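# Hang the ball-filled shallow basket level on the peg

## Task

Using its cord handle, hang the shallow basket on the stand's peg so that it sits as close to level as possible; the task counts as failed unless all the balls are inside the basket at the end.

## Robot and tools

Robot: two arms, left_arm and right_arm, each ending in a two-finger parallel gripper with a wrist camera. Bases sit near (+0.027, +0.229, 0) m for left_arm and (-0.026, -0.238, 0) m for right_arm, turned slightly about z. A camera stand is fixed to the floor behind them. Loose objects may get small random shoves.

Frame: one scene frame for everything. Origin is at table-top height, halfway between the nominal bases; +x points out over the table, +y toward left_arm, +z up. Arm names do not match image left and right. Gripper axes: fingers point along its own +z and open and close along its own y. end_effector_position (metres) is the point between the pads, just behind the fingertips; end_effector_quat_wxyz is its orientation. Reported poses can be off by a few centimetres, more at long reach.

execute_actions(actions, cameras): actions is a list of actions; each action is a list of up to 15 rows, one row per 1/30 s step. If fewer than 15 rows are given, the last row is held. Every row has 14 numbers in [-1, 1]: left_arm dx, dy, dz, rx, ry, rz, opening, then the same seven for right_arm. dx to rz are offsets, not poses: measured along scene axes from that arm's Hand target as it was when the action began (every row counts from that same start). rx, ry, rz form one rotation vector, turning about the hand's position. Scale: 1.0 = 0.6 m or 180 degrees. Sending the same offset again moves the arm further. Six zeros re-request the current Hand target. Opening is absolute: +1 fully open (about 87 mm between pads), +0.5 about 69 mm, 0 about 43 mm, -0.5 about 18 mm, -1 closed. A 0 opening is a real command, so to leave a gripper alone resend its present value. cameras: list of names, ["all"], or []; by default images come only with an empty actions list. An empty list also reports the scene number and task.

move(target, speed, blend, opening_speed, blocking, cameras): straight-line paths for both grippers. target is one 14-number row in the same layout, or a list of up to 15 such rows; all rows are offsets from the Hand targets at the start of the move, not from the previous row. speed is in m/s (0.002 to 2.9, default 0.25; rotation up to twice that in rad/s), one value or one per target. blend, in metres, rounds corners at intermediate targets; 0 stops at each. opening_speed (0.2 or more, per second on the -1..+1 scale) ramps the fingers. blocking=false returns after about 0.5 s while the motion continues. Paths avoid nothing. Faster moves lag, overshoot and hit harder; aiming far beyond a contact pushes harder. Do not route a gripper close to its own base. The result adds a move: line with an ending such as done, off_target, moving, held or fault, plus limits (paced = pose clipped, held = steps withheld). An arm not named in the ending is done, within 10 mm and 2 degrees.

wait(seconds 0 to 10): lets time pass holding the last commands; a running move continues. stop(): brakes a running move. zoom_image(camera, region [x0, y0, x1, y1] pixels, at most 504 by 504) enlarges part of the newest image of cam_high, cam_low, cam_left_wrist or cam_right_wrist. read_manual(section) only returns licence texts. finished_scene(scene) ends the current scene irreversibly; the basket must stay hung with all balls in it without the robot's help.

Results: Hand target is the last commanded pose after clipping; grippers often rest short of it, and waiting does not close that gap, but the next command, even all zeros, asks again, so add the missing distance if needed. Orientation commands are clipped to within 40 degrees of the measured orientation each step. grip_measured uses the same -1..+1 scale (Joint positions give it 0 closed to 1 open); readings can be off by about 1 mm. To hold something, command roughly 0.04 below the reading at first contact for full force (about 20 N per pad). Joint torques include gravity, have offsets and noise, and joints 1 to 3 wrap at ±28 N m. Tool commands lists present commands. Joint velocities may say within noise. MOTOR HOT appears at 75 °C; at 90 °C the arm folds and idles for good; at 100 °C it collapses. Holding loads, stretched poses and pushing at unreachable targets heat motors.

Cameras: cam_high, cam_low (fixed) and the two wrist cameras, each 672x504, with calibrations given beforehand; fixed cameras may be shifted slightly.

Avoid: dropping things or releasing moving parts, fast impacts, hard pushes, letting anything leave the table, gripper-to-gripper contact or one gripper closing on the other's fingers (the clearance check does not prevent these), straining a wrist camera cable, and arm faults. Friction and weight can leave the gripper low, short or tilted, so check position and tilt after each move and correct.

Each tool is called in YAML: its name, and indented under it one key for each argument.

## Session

execute_actions:
  actions: []

zoom_image:
  camera: "cam_high"
  region: [240, 150, 510, 350]

zoom_image:
  camera: "cam_low"
  region: [280, 150, 500, 310]

Scene clock: 0.00 s.
left_arm: end_effector_position=(+0.3318, +0.0603, +0.2361) grip_measured=+1.000 end_effector_quat_wxyz=(+0.542, +0.257, +0.748, -0.285) | right_arm: end_effector_position=(+0.3008, -0.1468, +0.1264) grip_measured=+0.962 end_effector_quat_wxyz=(+0.577, -0.099, +0.773, +0.246)
Joint positions: left_arm=[-0.274 1.023 0.794 -0.071 0.554 0.008 1] | right_arm=[0.02 1.115 0.337 0.529 -0.52 0.15 0.981]
Joint velocities: within noise
Joint torques (N m): no reading
Heat: left arm: 30 °C; right arm: 32 °C.
Hand target: left_arm +0.3321, +0.0602, +0.2408; +0.546, +0.258, +0.745, -0.284 | right_arm +0.3011, -0.1466, +0.1278; +0.577, -0.100, +0.773, +0.246
Tool commands: left_gripper/opening=+1.0 right_gripper/opening=+1.0
camera_calibration:
cam_left_wrist: T_world_to_cam=[[-0.675853, -0.720205, 0.156613, 0.228159], [-0.708928, 0.577109, -0.405422, 0.315666], [0.201604, -0.385033, -0.900614, 0.312536], [0, 0, 0, 1]] pos_world=[0.314978, 0.102485, 0.373719]
cam_right_wrist: T_world_to_cam=[[0.435298, -0.859405, -0.268213, -0.224504], [-0.852496, -0.297699, -0.429681, 0.287682], [0.289423, 0.41569, -0.862228, 0.226302], [0, 0, 0, 1]] pos_world=[0.277477, -0.201369, 0.258521]

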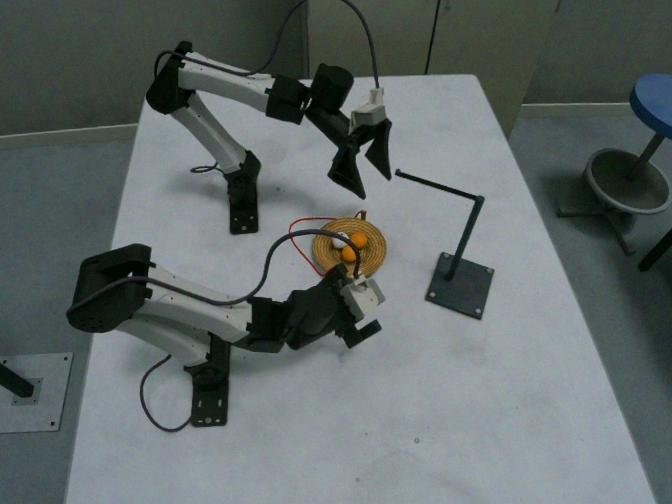

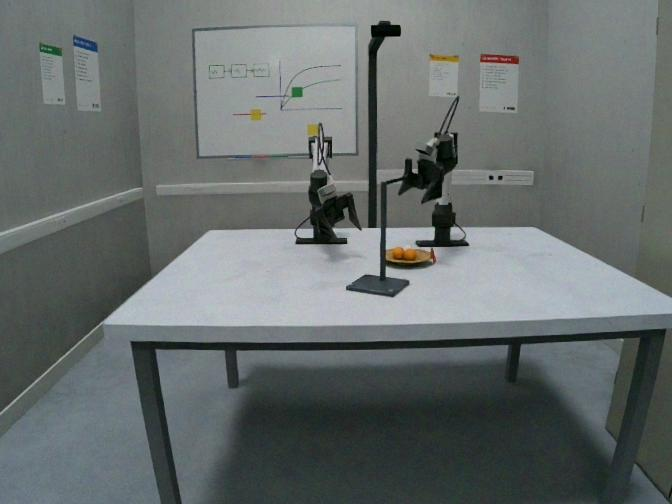

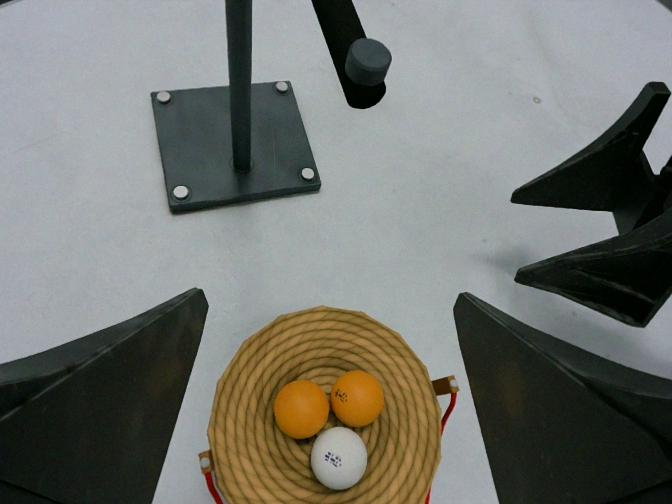

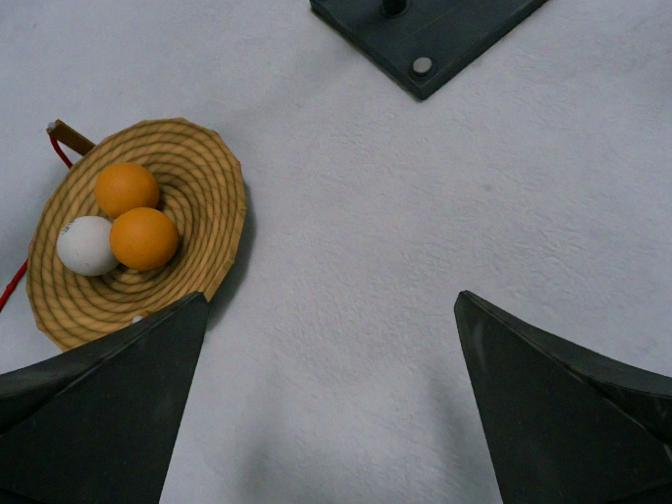

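Scaled by 1.867 from the camera's 672x504 image, which has a finer 960x720 frame.

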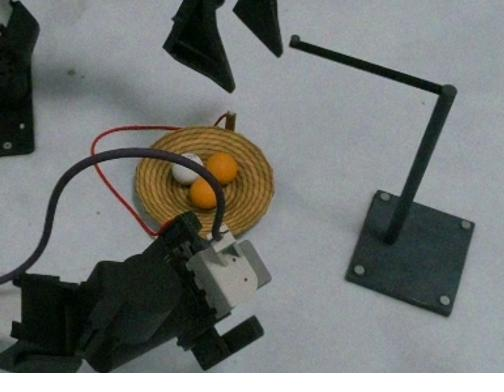

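Scaled by 2.291 from the camera's 672x504 image, which has a finer 960x720 frame.

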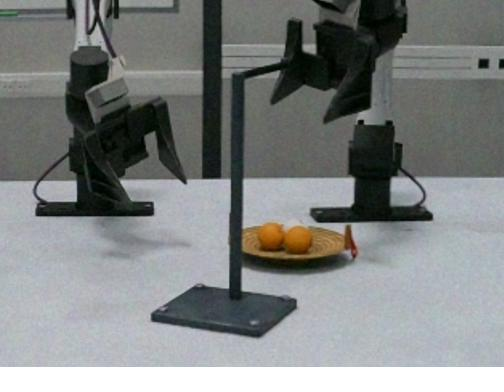

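move:
  target:
    - [-0.05,0.05,0.05,0.05,0.005,-0.085,1,-0.03,-0.05,0.11,-0.04,0.02,0.035,0]
    - [-0.1535,0.133,0.082,0.1535,0.0148,-0.258,1,-0.1685,-0.089,0.154,-0.2423,0.1363,0.207,0]
  blend: [0.03,0]
  speed: 0.3
  cameras: ["cam_high","cam_left_wrist"]

zoom_image:
  camera: "cam_left_wrist"
  region: [180, 60, 480, 360]

Scene clock: 41.67 s.
left_arm: end_effector_position=(+0.2434, +0.1397, +0.2862) grip_measured=+1.000 end_effector_quat_wxyz=(+0.378, +0.588, +0.685, -0.204) | right_arm: end_effector_position=(+0.2024, -0.1995, +0.2184) grip_measured=+0.000 end_effector_quat_wxyz=(+0.235, -0.478, +0.837, +0.127)
Joint positions: left_arm=[0.026 1.226 1.556 -1.547 0.833 1.322 1] | right_arm=[-0.013 1.278 1.424 -1.425 -0.464 -1.004 0.5]
Joint torques (N m): left_arm=[-0.4 -2.97 6.3 0.92 0.4 0.22] | right_arm=[-0.08 -1.87 8.2 0.53 -0.14 -0.05]
Heat: left arm: 37 °C; right arm: 36 °C.
Hand target: left_arm +0.2400, +0.1400, +0.2899; +0.299, +0.641, +0.641, -0.299 | right_arm +0.2000, -0.2000, +0.2202; +0.224, -0.483, +0.837, +0.130
Off the commanded pose: left_arm 0.005 m, 16 deg | right_arm 0.003 m, 1 deg.
joint sent to its limit (left arm) — joint 4 (wrist pitch), lower limit. The joint targets are off in orientation, not in position.
move: off_target (left_arm)
camera_calibration:
cam_left_wrist: T_world_to_cam=[[-0.954877, -0.246754, -0.165292, 0.311661], [-0.251436, 0.967843, 0.00768813, -0.0567121], [0.15808, 0.0489016, -0.986215, 0.380494], [0, 0, 0, 1]] pos_world=[0.22319, 0.113185, 0.4272]
Images, in order (width x height): cam_high 672x504, cam_left_wrist 672x504.

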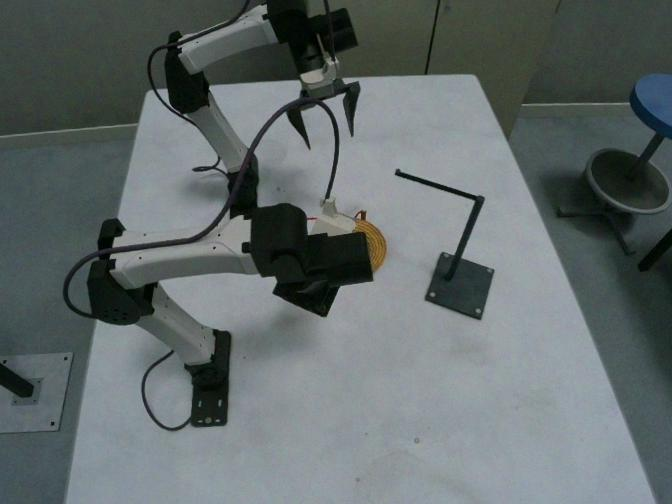

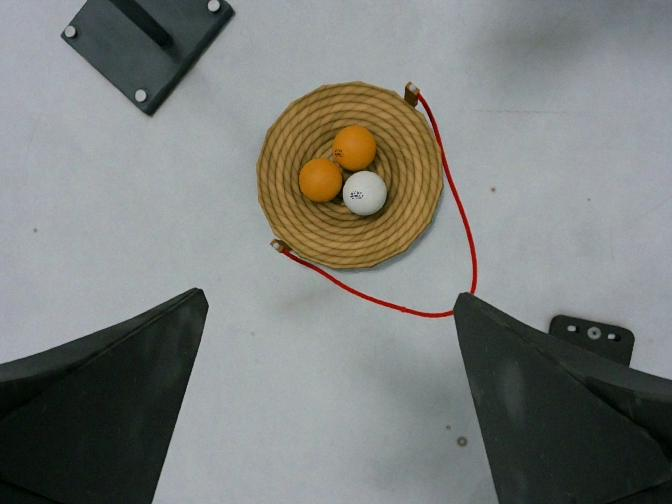

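Scaled by 1.680 from the camera's 672x504 image, which has a finer 960x720 frame.

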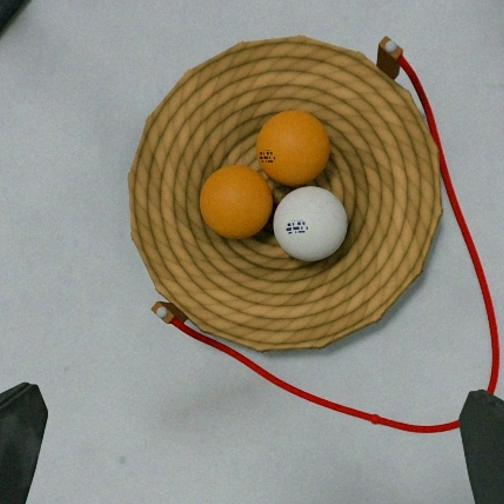

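move:
  target:
    - [0.07,0.12,0.15,-0.045,-0.058,0.165,1,-0.0167,0.2,0.05,-0.076,0.019,0.087,0]
    - [0.104,0.1525,0.2017,-0.068,-0.087,0.2459,1,-0.0367,0.533,-0.2333,-0.153,0.038,0.1742,0]
  blend: [0.03,0]
  speed: 0.25
  cameras: ["cam_high","cam_right_wrist"]

Scene clock: 91.03 s.
left_arm: end_effector_position=(+0.2989, +0.2293, +0.4060) grip_measured=+1.000 end_effector_quat_wxyz=(+0.529, +0.354, +0.757, -0.144) | right_arm: end_effector_position=(+0.1765, +0.1226, +0.0838) grip_measured=+0.000 end_effector_quat_wxyz=(-0.024, +0.724, -0.689, -0.021)
Joint positions: left_arm=[0.477 1.404 2.062 -1.551 1.035 0.989 1] | right_arm=[1.121 2.238 2.056 -1.331 -0.027 -0.522 0.5]
Joint torques (N m): left_arm=[0.77 -1.98 6.08 1.59 0.54 0] | right_arm=[-0.58 -9.54 8.53 0.08 0.14 0.11]
Heat: left arm: 41 °C; right arm: 38 °C.
Hand target: left_arm +0.3024, +0.2315, +0.4109; +0.536, +0.352, +0.754, -0.142 | right_arm +0.1780, +0.1198, +0.0801; -0.012, +0.719, -0.695, -0.012
Off the commanded pose: left_arm 0.006 m, 1 deg | right_arm 0.005 m, 2 deg.
move: done
camera_calibration:
cam_right_wrist: T_world_to_cam=[[0.998904, 0.0464667, 0.00554338, -0.183752], [0.0276166, -0.680981, 0.73178, 0.0379488], [0.0377784, -0.730826, -0.681518, 0.283309], [0, 0, 0, 1]] pos_world=[0.1718, 0.24143, 0.166328]
Images, in order (width x height): cam_high 672x504, cam_right_wrist 672x504.

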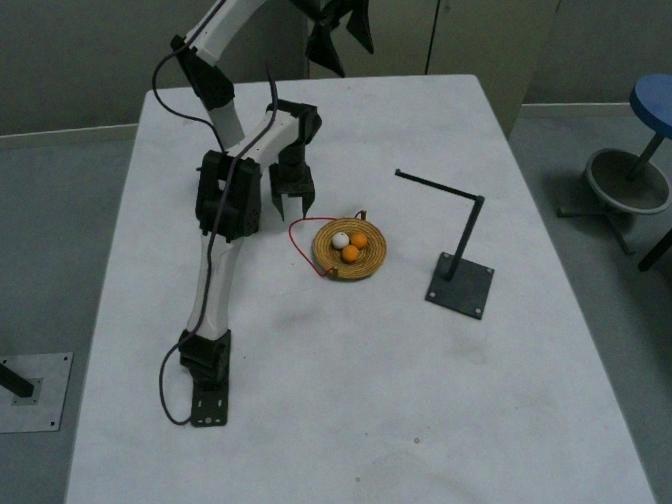

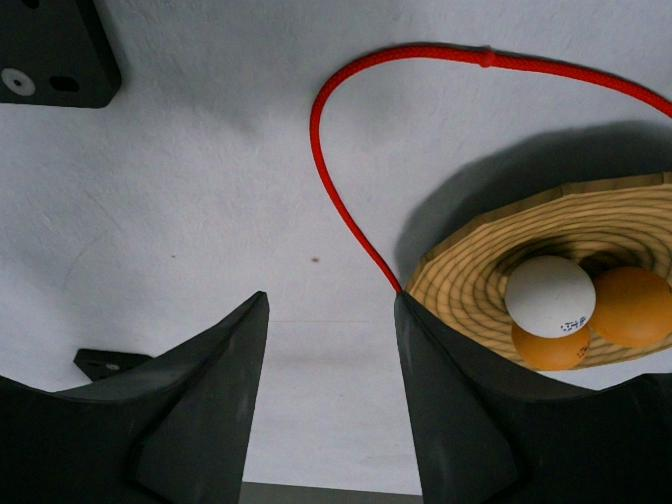

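move:
  target: [0,0,0,0,0,0,1,-0.0142,0.0342,-0.092,0,0,0,0]
  speed: 0.12
  cameras: ["cam_right_wrist","cam_high"]

Scene clock: 127.93 s.
left_arm: end_effector_position=(+0.2989, +0.2293, +0.4060) grip_measured=+1.000 end_effector_quat_wxyz=(+0.529, +0.354, +0.758, -0.144) | right_arm: end_effector_position=(+0.1707, +0.1434, +0.0398) grip_measured=+0.000 end_effector_quat_wxyz=(-0.026, +0.722, -0.691, -0.022)
Joint positions: left_arm=[0.477 1.404 2.062 -1.551 1.035 0.989 1] | right_arm=[1.152 2.314 2.009 -1.203 -0.025 -0.485 0.5]
Joint torques (N m): left_arm=[0.76 -1.99 6.08 1.59 0.54 0] | right_arm=[-0.1 -9.35 5.07 0.51 0.08 0.12]
Heat: left arm: 40 °C; right arm: 40 °C.
Hand target: left_arm +0.3024, +0.2316, +0.4109; +0.536, +0.352, +0.754, -0.142 | right_arm +0.1695, +0.1403, +0.0250; -0.012, +0.719, -0.695, -0.012
Off the commanded pose: left_arm 0.006 m, 1 deg | right_arm 0.015 m, 2 deg.
move: off_target (right_arm)
camera_calibration:
cam_right_wrist: T_world_to_cam=[[0.999129, 0.0410549, 0.00740699, -0.178121], [0.0227036, -0.684062, 0.729071, 0.0859114], [0.0349988, -0.728268, -0.684398, 0.26906], [0, 0, 0, 1]] pos_world=[0.166599, 0.262029, 0.122828]
Images, in order (width x height): cam_high 672x504, cam_right_wrist 672x504.

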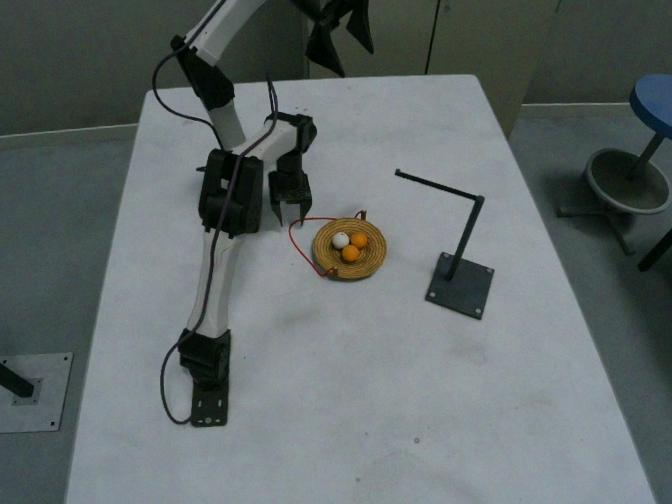

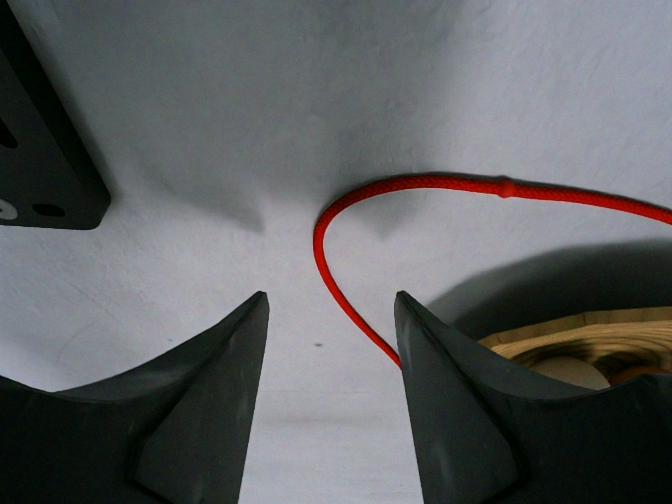

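move:
  target: [0,0,0,0,0,0,1,-0.0093,-0.0057,-0.022,0,0,0,0]
  speed: 0.06
  cameras: ["cam_right_wrist"]

Scene clock: 147.27 s.
left_arm: end_effector_position=(+0.2989, +0.2293, +0.4060) grip_measured=+1.000 end_effector_quat_wxyz=(+0.529, +0.354, +0.758, -0.144) | right_arm: end_effector_position=(+0.1664, +0.1405, +0.0214) grip_measured=+0.000 end_effector_quat_wxyz=(-0.021, +0.721, -0.692, -0.020)
Joint positions: left_arm=[0.477 1.404 2.062 -1.551 1.035 0.989 1] | right_arm=[1.158 2.314 1.934 -1.138 -0.025 -0.476 0.5]
Joint torques (N m): left_arm=[0.77 -2 6.05 1.58 0.54 0] | right_arm=[0.13 -10.76 4.49 0.48 0.17 0.08]
Heat: left arm: 40 °C; right arm: 39 °C.
Hand target: left_arm +0.3024, +0.2316, +0.4109; +0.536, +0.352, +0.754, -0.142 | right_arm +0.1640, +0.1369, +0.0118; -0.012, +0.719, -0.695, -0.012
Off the commanded pose: left_arm 0.006 m, 1 deg | right_arm 0.011 m, 1 deg.
move: off_target (right_arm)
camera_calibration:
cam_right_wrist: T_world_to_cam=[[0.99926, 0.0383741, 0.00263236, -0.173017], [0.0240815, -0.677507, 0.735122, 0.0961495], [0.0299931, -0.734515, -0.67793, 0.256007], [0, 0, 0, 1]] pos_world=[0.162895, 0.259822, 0.103329]
Images, in order (width x height): cam_right_wrist 672x504.

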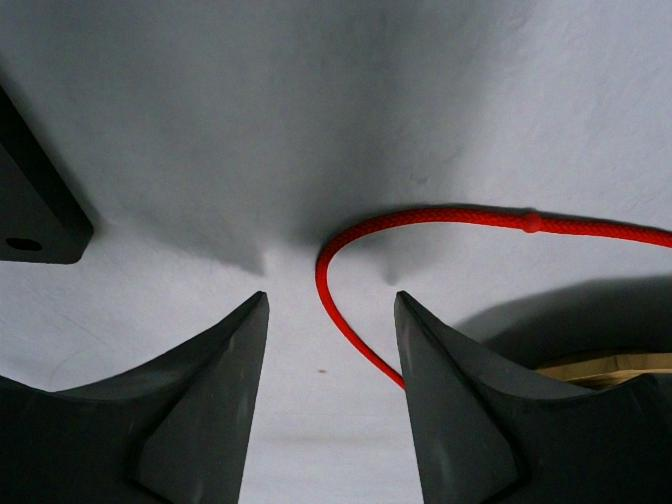

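move:
  target: [0,0,0,0,0,0,1,-0.005,-0.0008,-0.018,0,0,0,0]
  speed: 0.04
  cameras: ["cam_right_wrist"]

Scene clock: 161.20 s.
left_arm: end_effector_position=(+0.2989, +0.2293, +0.4060) grip_measured=+1.000 end_effector_quat_wxyz=(+0.529, +0.354, +0.758, -0.144) | right_arm: end_effector_position=(+0.1640, +0.1389, +0.0130) grip_measured=+0.000 end_effector_quat_wxyz=(-0.020, +0.721, -0.692, -0.017)
Joint positions: left_arm=[0.477 1.404 2.062 -1.551 1.035 0.989 1] | right_arm=[1.164 2.314 1.9 -1.108 -0.019 -0.47 0.5]
Joint torques (N m): left_arm=[0.79 -1.98 6.06 1.58 0.54 0] | right_arm=[0.05 -10.71 3.6 0.62 0.11 0.12]
Heat: left arm: 40 °C; right arm: 38 °C.
Hand target: left_arm +0.3024, +0.2316, +0.4109; +0.536, +0.352, +0.754, -0.142 | right_arm +0.1609, +0.1366, +0.0010; -0.012, +0.719, -0.695, -0.013
Off the commanded pose: left_arm 0.006 m, 1 deg | right_arm 0.013 m, 1 deg.
move: off_target (right_arm)
camera_calibration:
cam_right_wrist: T_world_to_cam=[[0.999285, 0.0373064, 0.00611445, -0.170514], [0.0205889, -0.672715, 0.739615, 0.101112], [0.0317056, -0.73896, -0.673002, 0.24959], [0, 0, 0, 1]] pos_world=[0.160397, 0.258818, 0.0942334]
Images, in order (width x height): cam_right_wrist 672x504.

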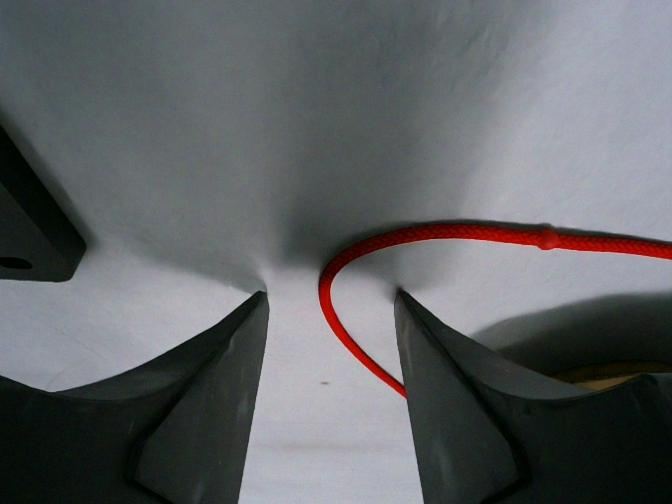

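move:
  target: [0,0,0,0,0,0,1,-0.003,0.0008,-0.013,0,0,0,0]
  speed: 0.04
  cameras: ["cam_right_wrist"]

move:
  target: [0,0,0,0,0,0,1,0,0,0,0,0,0,-1]
  opening_speed: 0.8
  cameras: ["cam_right_wrist"]

Scene clock: 166.73 s.
left_arm: end_effector_position=(+0.2989, +0.2293, +0.4060) grip_measured=+1.000 end_effector_quat_wxyz=(+0.529, +0.354, +0.758, -0.144) | right_arm: end_effector_position=(+0.1658, +0.1373, +0.0114) grip_measured=+0.000 end_effector_quat_wxyz=(-0.024, +0.721, -0.693, -0.005)
Joint positions: left_arm=[0.477 1.404 2.062 -1.551 1.035 0.989 1] | right_arm=[1.168 2.314 1.892 -1.101 0.006 -0.465 0.5]
Joint torques (N m): left_arm=[0.77 -1.99 6.06 1.58 0.54 0] | right_arm=[-0.09 -10.35 2.71 0.84 -0.12 0.1]
Heat: left arm: 40 °C; right arm: 38 °C.
Hand target: left_arm +0.3024, +0.2316, +0.4109; +0.536, +0.352, +0.754, -0.142 | right_arm +0.1591, +0.1369, -0.0068; -0.012, +0.719, -0.695, -0.012
Off the commanded pose: left_arm 0.006 m, 1 deg | right_arm 0.019 m, 2 deg.
move: off_target (right_arm)
camera_calibration:
cam_right_wrist: T_world_to_cam=[[0.998981, 0.0359769, 0.0272409, -0.172214], [0.00355426, -0.664509, 0.747272, 0.102832], [0.0449864, -0.746414, -0.663959, 0.245953], [0, 0, 0, 1]] pos_world=[0.160608, 0.258111, 0.0911507]
Images, in order (width x height): cam_right_wrist 672x504.

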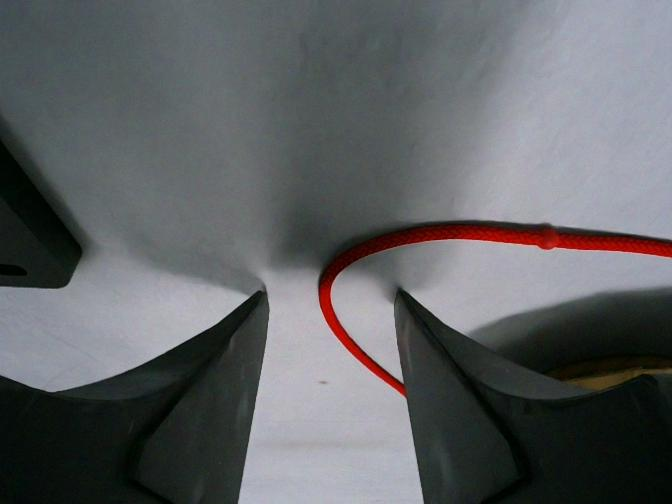

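Scene clock: 168.20 s.
left_arm: end_effector_position=(+0.2989, +0.2293, +0.4060) grip_measured=+1.000 end_effector_quat_wxyz=(+0.529, +0.354, +0.758, -0.144) | right_arm: end_effector_position=(+0.1721, +0.1397, +0.0115) grip_measured=-0.937 end_effector_quat_wxyz=(-0.037, +0.720, -0.693, +0.004)
Joint positions: left_arm=[0.477 1.404 2.062 -1.551 1.035 0.989 1] | right_arm=[1.167 2.314 1.892 -1.082 0.031 -0.465 0.031]
Joint torques (N m): left_arm=[0.77 -1.98 6.06 1.58 0.54 0] | right_arm=[0.17 -10.17 2.85 0.68 -0.39 0.1]
Heat: left arm: 40 °C; right arm: 38 °C.
Hand target: left_arm +0.3024, +0.2316, +0.4109; +0.536, +0.352, +0.754, -0.142 | right_arm +0.1591, +0.1370, -0.0068; -0.012, +0.719, -0.695, -0.013
Off the commanded pose: left_arm 0.006 m, 1 deg | right_arm 0.023 m, 3 deg.
move: off_target (right_arm)
camera_calibration:
cam_right_wrist: T_world_to_cam=[[0.99774, 0.0330485, 0.0585082, -0.178416], [-0.0213604, -0.669553, 0.742457, 0.109339], [0.0637114, -0.742029, -0.667334, 0.243668], [0, 0, 0, 1]] pos_world=[0.164824, 0.259913, 0.0918672]
Images, in order (width x height): cam_right_wrist 672x504.

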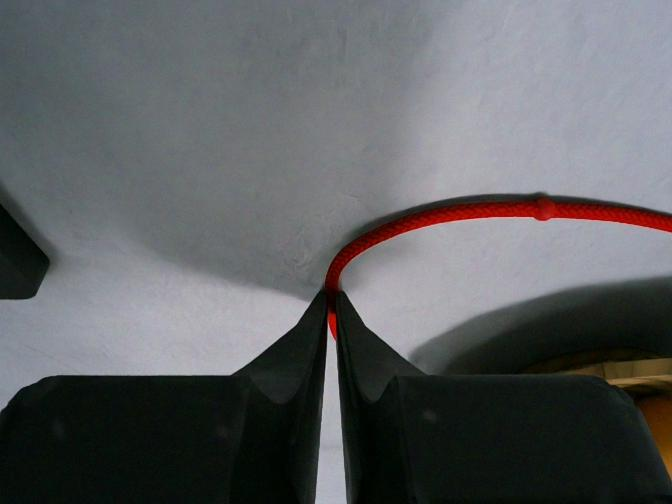

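move:
  target:
    - [0,0,0,0,0,0,1,0.03,-0.008,0.1,0,0,0,-1]
    - [0,0,0,0,0,0,1,0.1432,-0.0675,0.2283,0.1276,-0.0091,-0.0657,-1]
  speed: 0.1
  blend: [0.03,0]
  cameras: ["cam_high","cam_low","cam_right_wrist","cam_left_wrist"]

Scene clock: 202.27 s.
left_arm: end_effector_position=(+0.2989, +0.2293, +0.4060) grip_measured=+1.000 end_effector_quat_wxyz=(+0.529, +0.353, +0.758, -0.145) | right_arm: end_effector_position=(+0.2468, +0.0973, +0.1175) grip_measured=-0.937 end_effector_quat_wxyz=(+0.149, -0.626, +0.754, +0.130)
Joint positions: left_arm=[0.477 1.404 2.062 -1.551 1.035 0.988 1] | right_arm=[0.872 2.004 1.812 -1.036 -0.208 -0.5 0.031]
Joint torques (N m): left_arm=[0.79 -1.98 6.06 1.58 0.54 0.01] | right_arm=[-0.81 -13.7 4.86 1.2 -0.16 -0.09]
Heat: left arm: 40 °C; right arm: 39 °C.
Hand target: left_arm +0.3024, +0.2315, +0.4109; +0.536, +0.352, +0.754, -0.142 | right_arm +0.2450, +0.0964, +0.1303; +0.165, -0.628, +0.748, +0.139
Off the commanded pose: left_arm 0.006 m, 1 deg | right_arm 0.013 m, 2 deg.
move: off_target (right_arm)
camera_calibration:
cam_left_wrist: T_world_to_cam=[[-0.672211, -0.72513, -0.149395, 0.425334], [-0.679138, 0.684287, -0.265563, 0.173437], [0.294796, -0.0770544, -0.952448, 0.459753], [0, 0, 0, 1]] pos_world=[0.268168, 0.225167, 0.547492]
cam_right_wrist: T_world_to_cam=[[0.982724, -0.184806, -0.0100002, -0.224824], [-0.158778, -0.869617, 0.4675, 0.08952], [-0.0950931, -0.457836, -0.883936, 0.315203], [0, 0, 0, 1]] pos_world=[0.265128, 0.180611, 0.234521]

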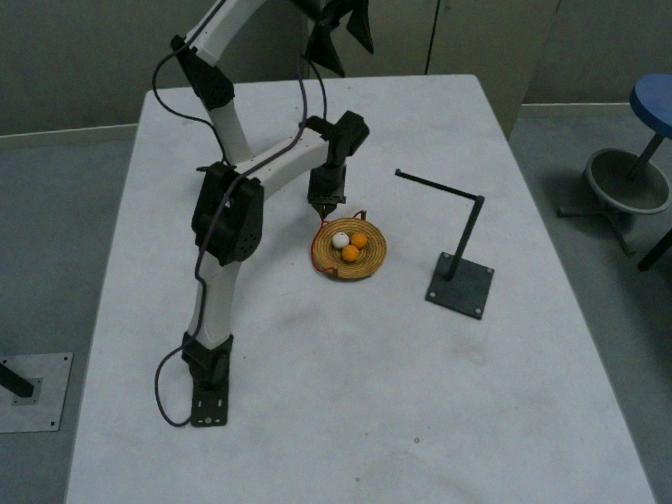

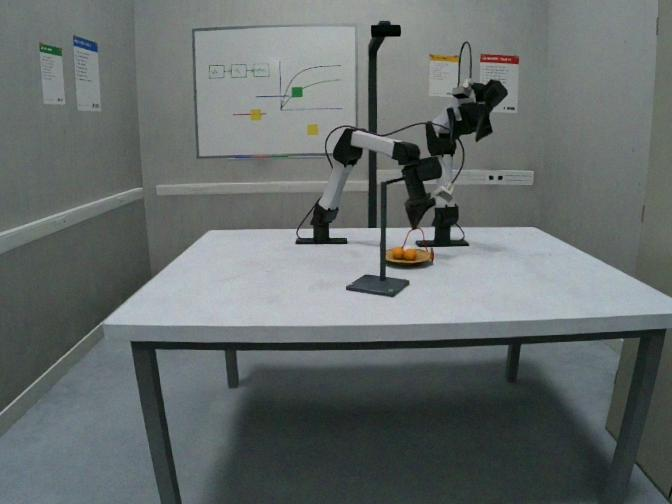

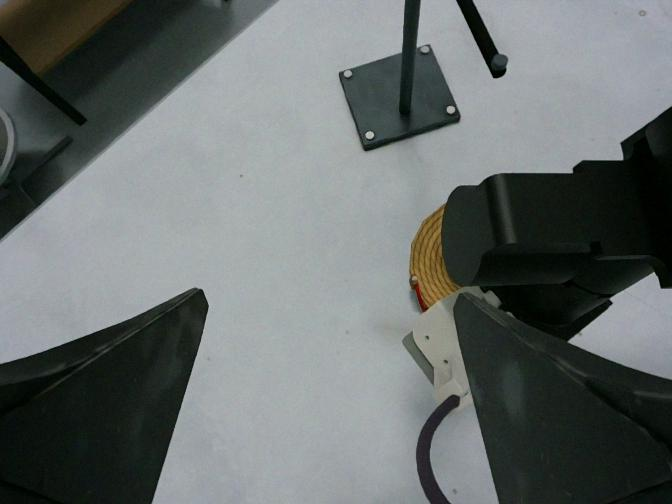

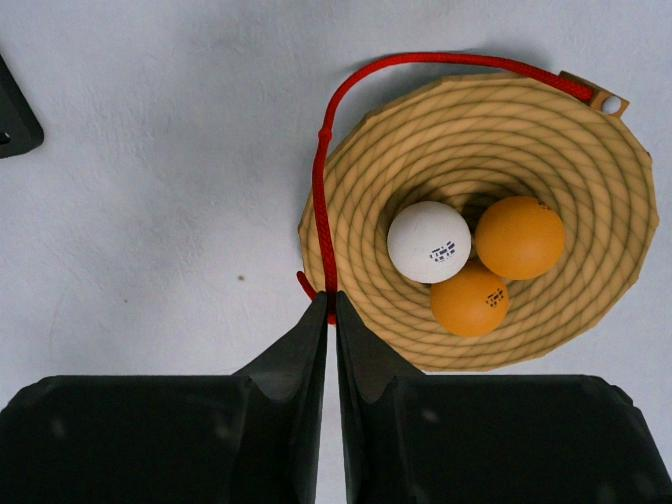

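move:
  target: [0,0,0,0,0,0,1,0.1225,-0.055,0.1333,0.1063,-0.0336,-0.0824,-1]
  speed: 0.1
  cameras: ["cam_high","cam_low","cam_right_wrist"]

Scene clock: 213.97 s.
left_arm: end_effector_position=(+0.3001, +0.2299, +0.4069) grip_measured=+1.000 end_effector_quat_wxyz=(+0.531, +0.355, +0.756, -0.142) | right_arm: end_effector_position=(+0.3230, +0.0652, +0.1981) grip_measured=-0.937 end_effector_quat_wxyz=(+0.309, -0.502, +0.783, +0.197)
Joint positions: left_arm=[0.477 1.404 2.062 -1.543 1.035 0.988 1] | right_arm=[0.643 1.83 1.763 -0.822 -0.344 -0.395 0.031]
Joint torques (N m): left_arm=[0.75 -2 6.04 1.53 0.54 0.01] | right_arm=[-0.59 -12.22 5.05 1.81 -0.2 0.09]
Heat: left arm: 40 °C; right arm: 43 °C.
Hand target: left_arm +0.3024, +0.2316, +0.4110; +0.536, +0.352, +0.754, -0.142 | right_arm +0.3185, +0.0634, +0.2102; +0.323, -0.497, +0.779, +0.205
Off the commanded pose: left_arm 0.005 m, 1 deg | right_arm 0.013 m, 2 deg.
move: off_target (right_arm)
camera_calibration:
cam_right_wrist: T_world_to_cam=[[0.906753, -0.421663, 0.0000212254, -0.266783], [-0.417923, -0.898704, 0.132935, 0.187965], [-0.0560346, -0.120548, -0.991125, 0.36563], [0, 0, 0, 1]] pos_world=[0.340949, 0.100508, 0.337404]
Images, in order (width x height): cam_high 672x504, cam_low 672x504, cam_right_wrist 672x504.

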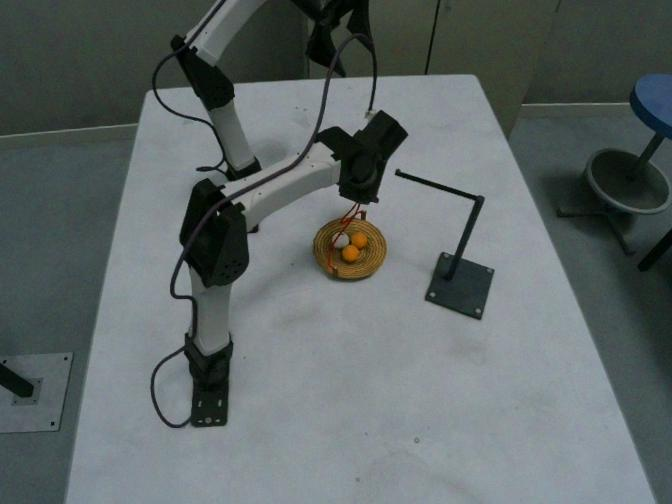

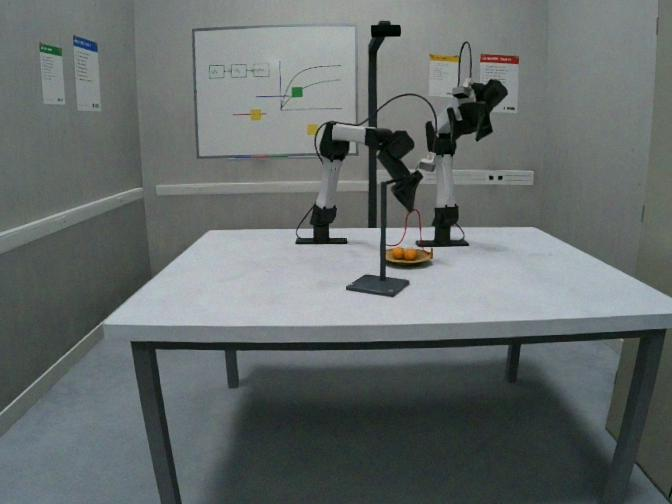

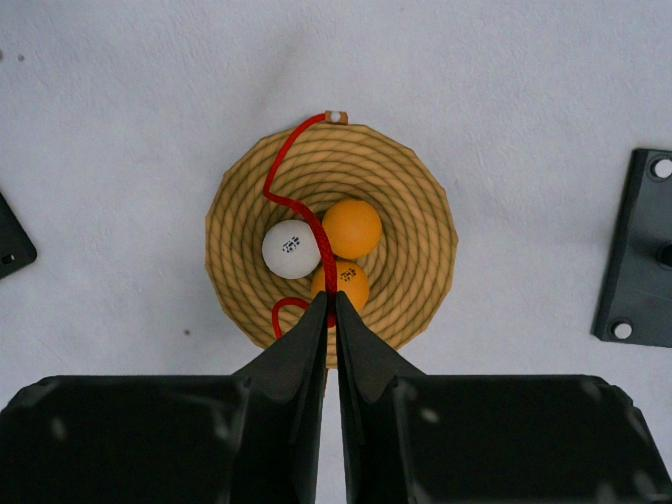

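move:
  target:
    - [-0.1417,0.1183,0.0767,0,0,0,1,0,0.003,0.075,0.0252,-0.0117,0,-1]
    - [-0.1417,0.1183,0.0767,0,0,0,1,0,0.003,0.1083,0.0252,-0.0117,0,-1]
  speed: [0.12,0.05]
  blend: 0
  cameras: ["cam_low","cam_right_wrist","cam_left_wrist"]

Scene clock: 235.80 s.
left_arm: end_effector_position=(+0.2191, +0.3042, +0.4577) grip_measured=+1.000 end_effector_quat_wxyz=(+0.622, +0.188, +0.754, +0.097) | right_arm: end_effector_position=(+0.3219, +0.0674, +0.2664) grip_measured=-0.937 end_effector_quat_wxyz=(+0.358, -0.491, +0.763, +0.220)
Joint positions: left_arm=[1.18 1.132 1.999 -1.546 1.234 1.05 1] | right_arm=[0.631 1.798 1.934 -0.909 -0.385 -0.372 0.031]
Joint torques (N m): left_arm=[0.69 0.54 3.15 1.44 0.51 0.18] | right_arm=[-0.79 -8.85 9.47 1.5 -0.2 0.15]
Heat: left arm: 40 °C; right arm: 46 °C.
Hand target: left_arm +0.2174, +0.3025, +0.4570; +0.536, +0.353, +0.754, -0.142 | right_arm +0.3186, +0.0653, +0.2752; +0.356, -0.487, +0.764, +0.227
Off the commanded pose: left_arm 0.002 m, 35 deg | right_arm 0.010 m, 1 deg.
joint sent to its limit (left arm) — joint 4 (wrist pitch), lower limit. The joint targets are off in orientation, not in position.
move: off_target (left_arm)
camera_calibration:
cam_left_wrist: T_world_to_cam=[[-0.142563, -0.917859, -0.370418, 0.477438], [-0.857612, 0.301386, -0.416734, 0.306412], [0.494142, 0.258264, -0.830134, 0.336614], [0, 0, 0, 1]] pos_world=[0.164512, 0.258937, 0.583979]
cam_right_wrist: T_world_to_cam=[[0.906328, -0.422358, 0.013549, -0.268261], [-0.422549, -0.906162, 0.0179662, 0.212945], [0.00468944, -0.0220084, -0.999747, 0.409618], [0, 0, 0, 1]] pos_world=[0.331191, 0.0886762, 0.409323]
Images, in order (width x height): cam_low 672x504, cam_left_wrist 672x504, cam_right_wrist 672x504.

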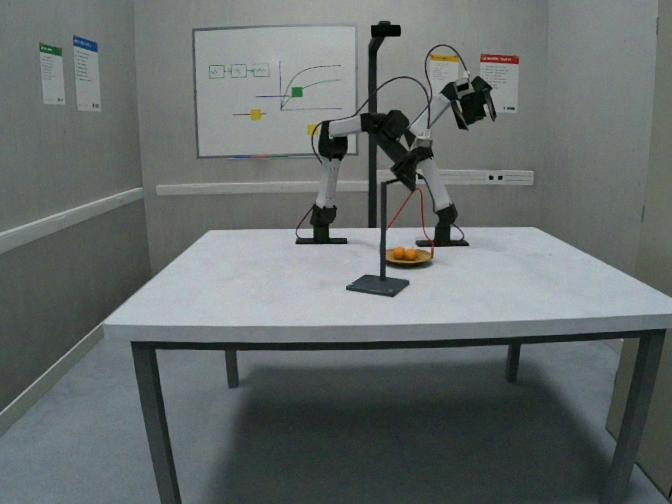

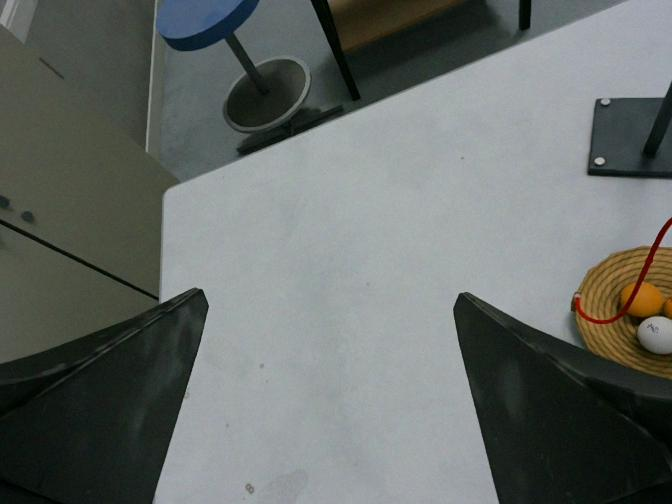

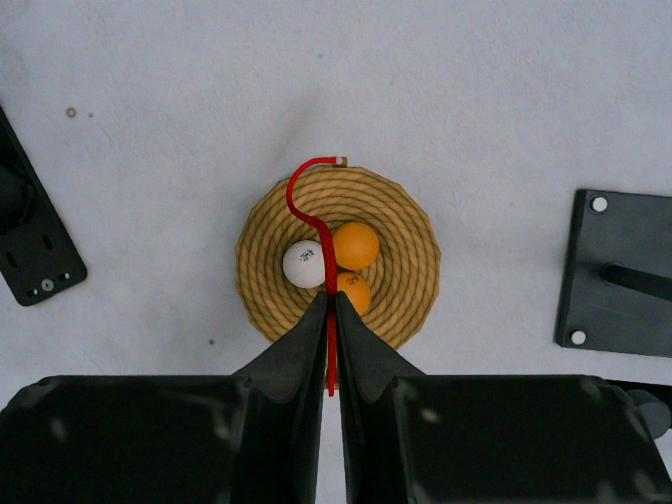

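move:
  target: [0,0,0,0.0396,-0.0812,0.171,1,0.007,-0.001,0.05,0,0,0,-1]
  speed: 0.04
  cameras: ["cam_low","cam_right_wrist"]

Scene clock: 246.20 s.
left_arm: end_effector_position=(+0.2189, +0.3048, +0.4577) grip_measured=+1.000 end_effector_quat_wxyz=(+0.622, +0.188, +0.754, +0.098) | right_arm: end_effector_position=(+0.3196, +0.0615, +0.3045) grip_measured=-0.937 end_effector_quat_wxyz=(+0.359, -0.488, +0.765, +0.219)
Joint positions: left_arm=[1.183 1.132 1.999 -1.546 1.234 1.052 1] | right_arm=[0.623 1.858 2.181 -1.095 -0.386 -0.372 0.031]
Joint torques (N m): left_arm=[0.81 0.16 3.23 1.45 0.45 0.18] | right_arm=[-0.87 -6.39 9.26 1.69 -0.27 0.03]
Heat: left arm: 39 °C; right arm: 43 °C.
Hand target: left_arm +0.2174, +0.3025, +0.4570; +0.622, +0.188, +0.754, +0.097 | right_arm +0.3228, +0.0646, +0.3050; +0.356, -0.487, +0.765, +0.227
Off the commanded pose: left_arm 0.003 m, 0 deg | right_arm 0.004 m, 1 deg.
joint sent to its limit (left arm) — joint 4 (wrist pitch), lower limit. The joint targets still meet the commanded pose.
move: done
camera_calibration:
cam_right_wrist: T_world_to_cam=[[0.903135, -0.429133, 0.0138349, -0.26788], [-0.429322, -0.903002, 0.0164444, 0.208447], [0.0054361, -0.0207911, -0.999769, 0.447348], [0, 0, 0, 1]] pos_world=[0.328991, 0.0825727, 0.447523]
Images, in order (width x height): cam_low 672x504, cam_right_wrist 672x504.

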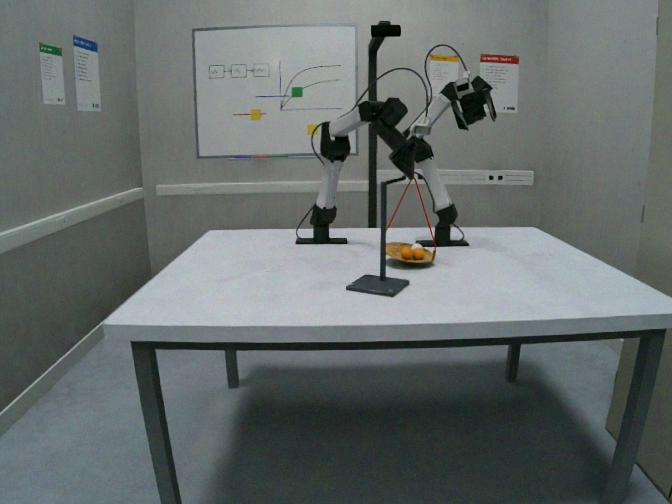

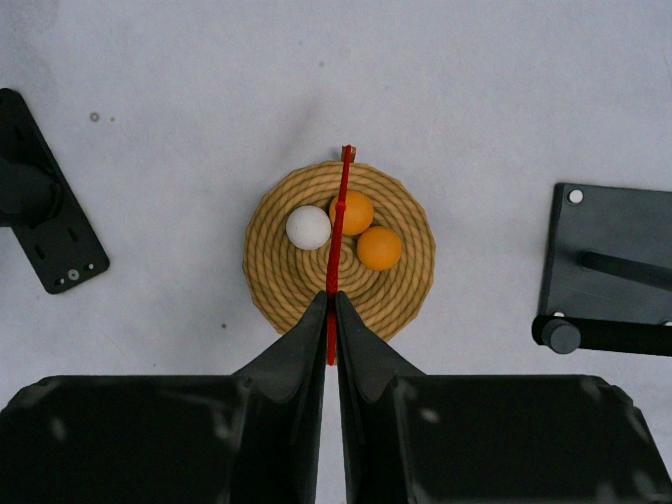

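zoom_image:
  camera: "cam_low"
  region: [340, 150, 480, 275]

Scaled by 3.600 from the camera's 672x504 image, which has a finer 960x720 frame.

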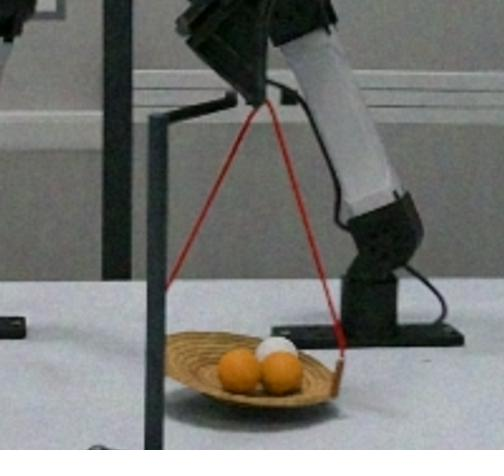

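move:
  target:
    - [0,0,0,0,0,0,1,0.01,0.003,0.04,0,0,0,-1]
    - [0,0,0,0,0,0,1,0.012,0.003,0.09,0.0688,-0.0485,-0.1105,-1]
  speed: [0.03,0.05]
  blend: [0.01,0]
  cameras: ["cam_high","cam_low","cam_right_wrist","cam_left_wrist"]

Scene clock: 278.33 s.
left_arm: end_effector_position=(+0.2189, +0.3048, +0.4577) grip_measured=+1.000 end_effector_quat_wxyz=(+0.622, +0.188, +0.754, +0.098) | right_arm: end_effector_position=(+0.3344, +0.0679, +0.3359) grip_measured=-0.937 end_effector_quat_wxyz=(+0.467, -0.333, +0.795, +0.196)
Joint positions: left_arm=[1.183 1.132 1.999 -1.546 1.234 1.052 1] | right_arm=[0.692 1.699 1.949 -0.762 -0.109 -0.06 0.031]
Joint torques (N m): left_arm=[0.81 0.16 3.25 1.44 0.45 0.18] | right_arm=[0.13 -11.18 5.41 2.64 0.09 0.04]
Heat: left arm: 38 °C; right arm: 40 °C.
Hand target: left_arm +0.2174, +0.3025, +0.4570; +0.622, +0.188, +0.754, +0.097 | right_arm +0.3299, +0.0665, +0.3591; +0.497, -0.323, +0.779, +0.205
Off the commanded pose: left_arm 0.003 m, 0 deg | right_arm 0.024 m, 4 deg.
joint sent to its limit (left arm) — joint 4 (wrist pitch), lower limit. The joint targets still meet the commanded pose.
move: off_target (right_arm)
camera_calibration:
cam_left_wrist: T_world_to_cam=[[-0.140513, -0.91734, -0.372482, 0.478307], [-0.858174, 0.300464, -0.416244, 0.306268], [0.493755, 0.261167, -0.829457, 0.335443], [0, 0, 0, 1]] pos_world=[0.164413, 0.259142, 0.583879]
cam_right_wrist: T_world_to_cam=[[0.711429, -0.702751, -0.00323062, -0.190379], [-0.692165, -0.699902, -0.176196, 0.358849], [0.121561, 0.127587, -0.98435, 0.424686], [0, 0, 0, 1]] pos_world=[0.332198, 0.0631852, 0.480653]

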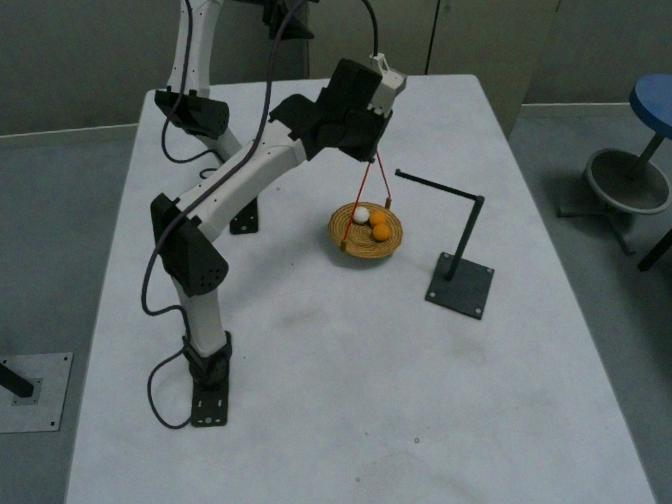

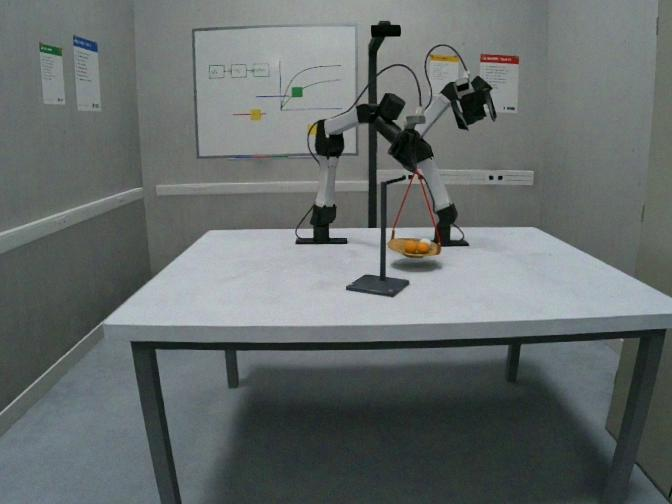

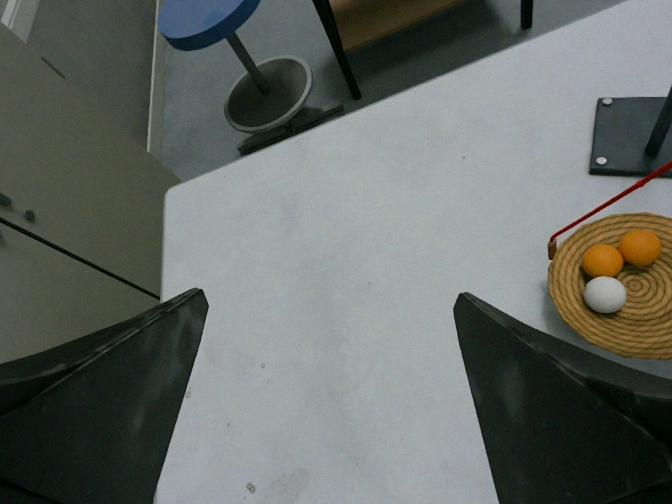

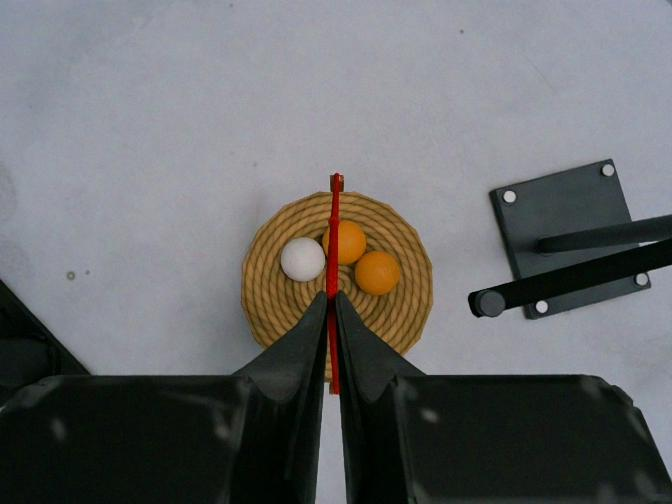

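zoom_image:
  camera: "cam_high"
  region: [310, 130, 510, 280]

zoom_image:
  camera: "cam_low"
  region: [340, 150, 480, 275]

zoom_image:
  camera: "cam_right_wrist"
  region: [200, 150, 600, 450]

Scaled by 2.520 from the camera's 672x504 image, which has a finer 960x720 frame.

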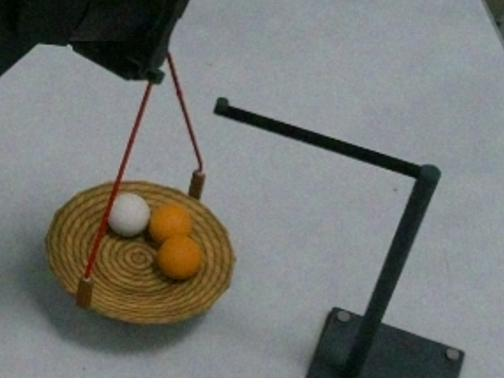

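Scaled by 3.600 from the camera's 672x504 image, which has a finer 960x720 frame.

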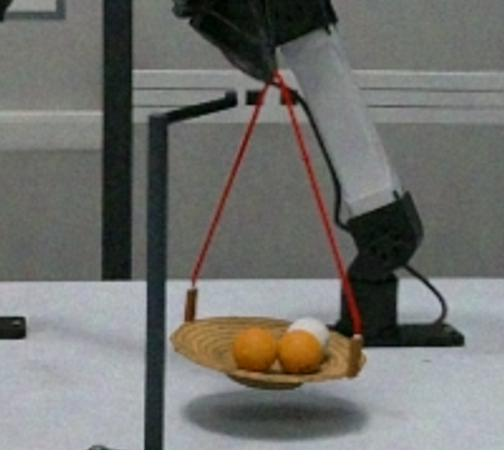

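Scaled by 1.260 from the camera's 672x504 image, which has a finer 960x720 frame.

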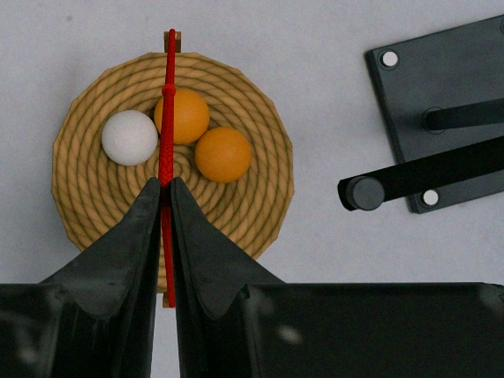

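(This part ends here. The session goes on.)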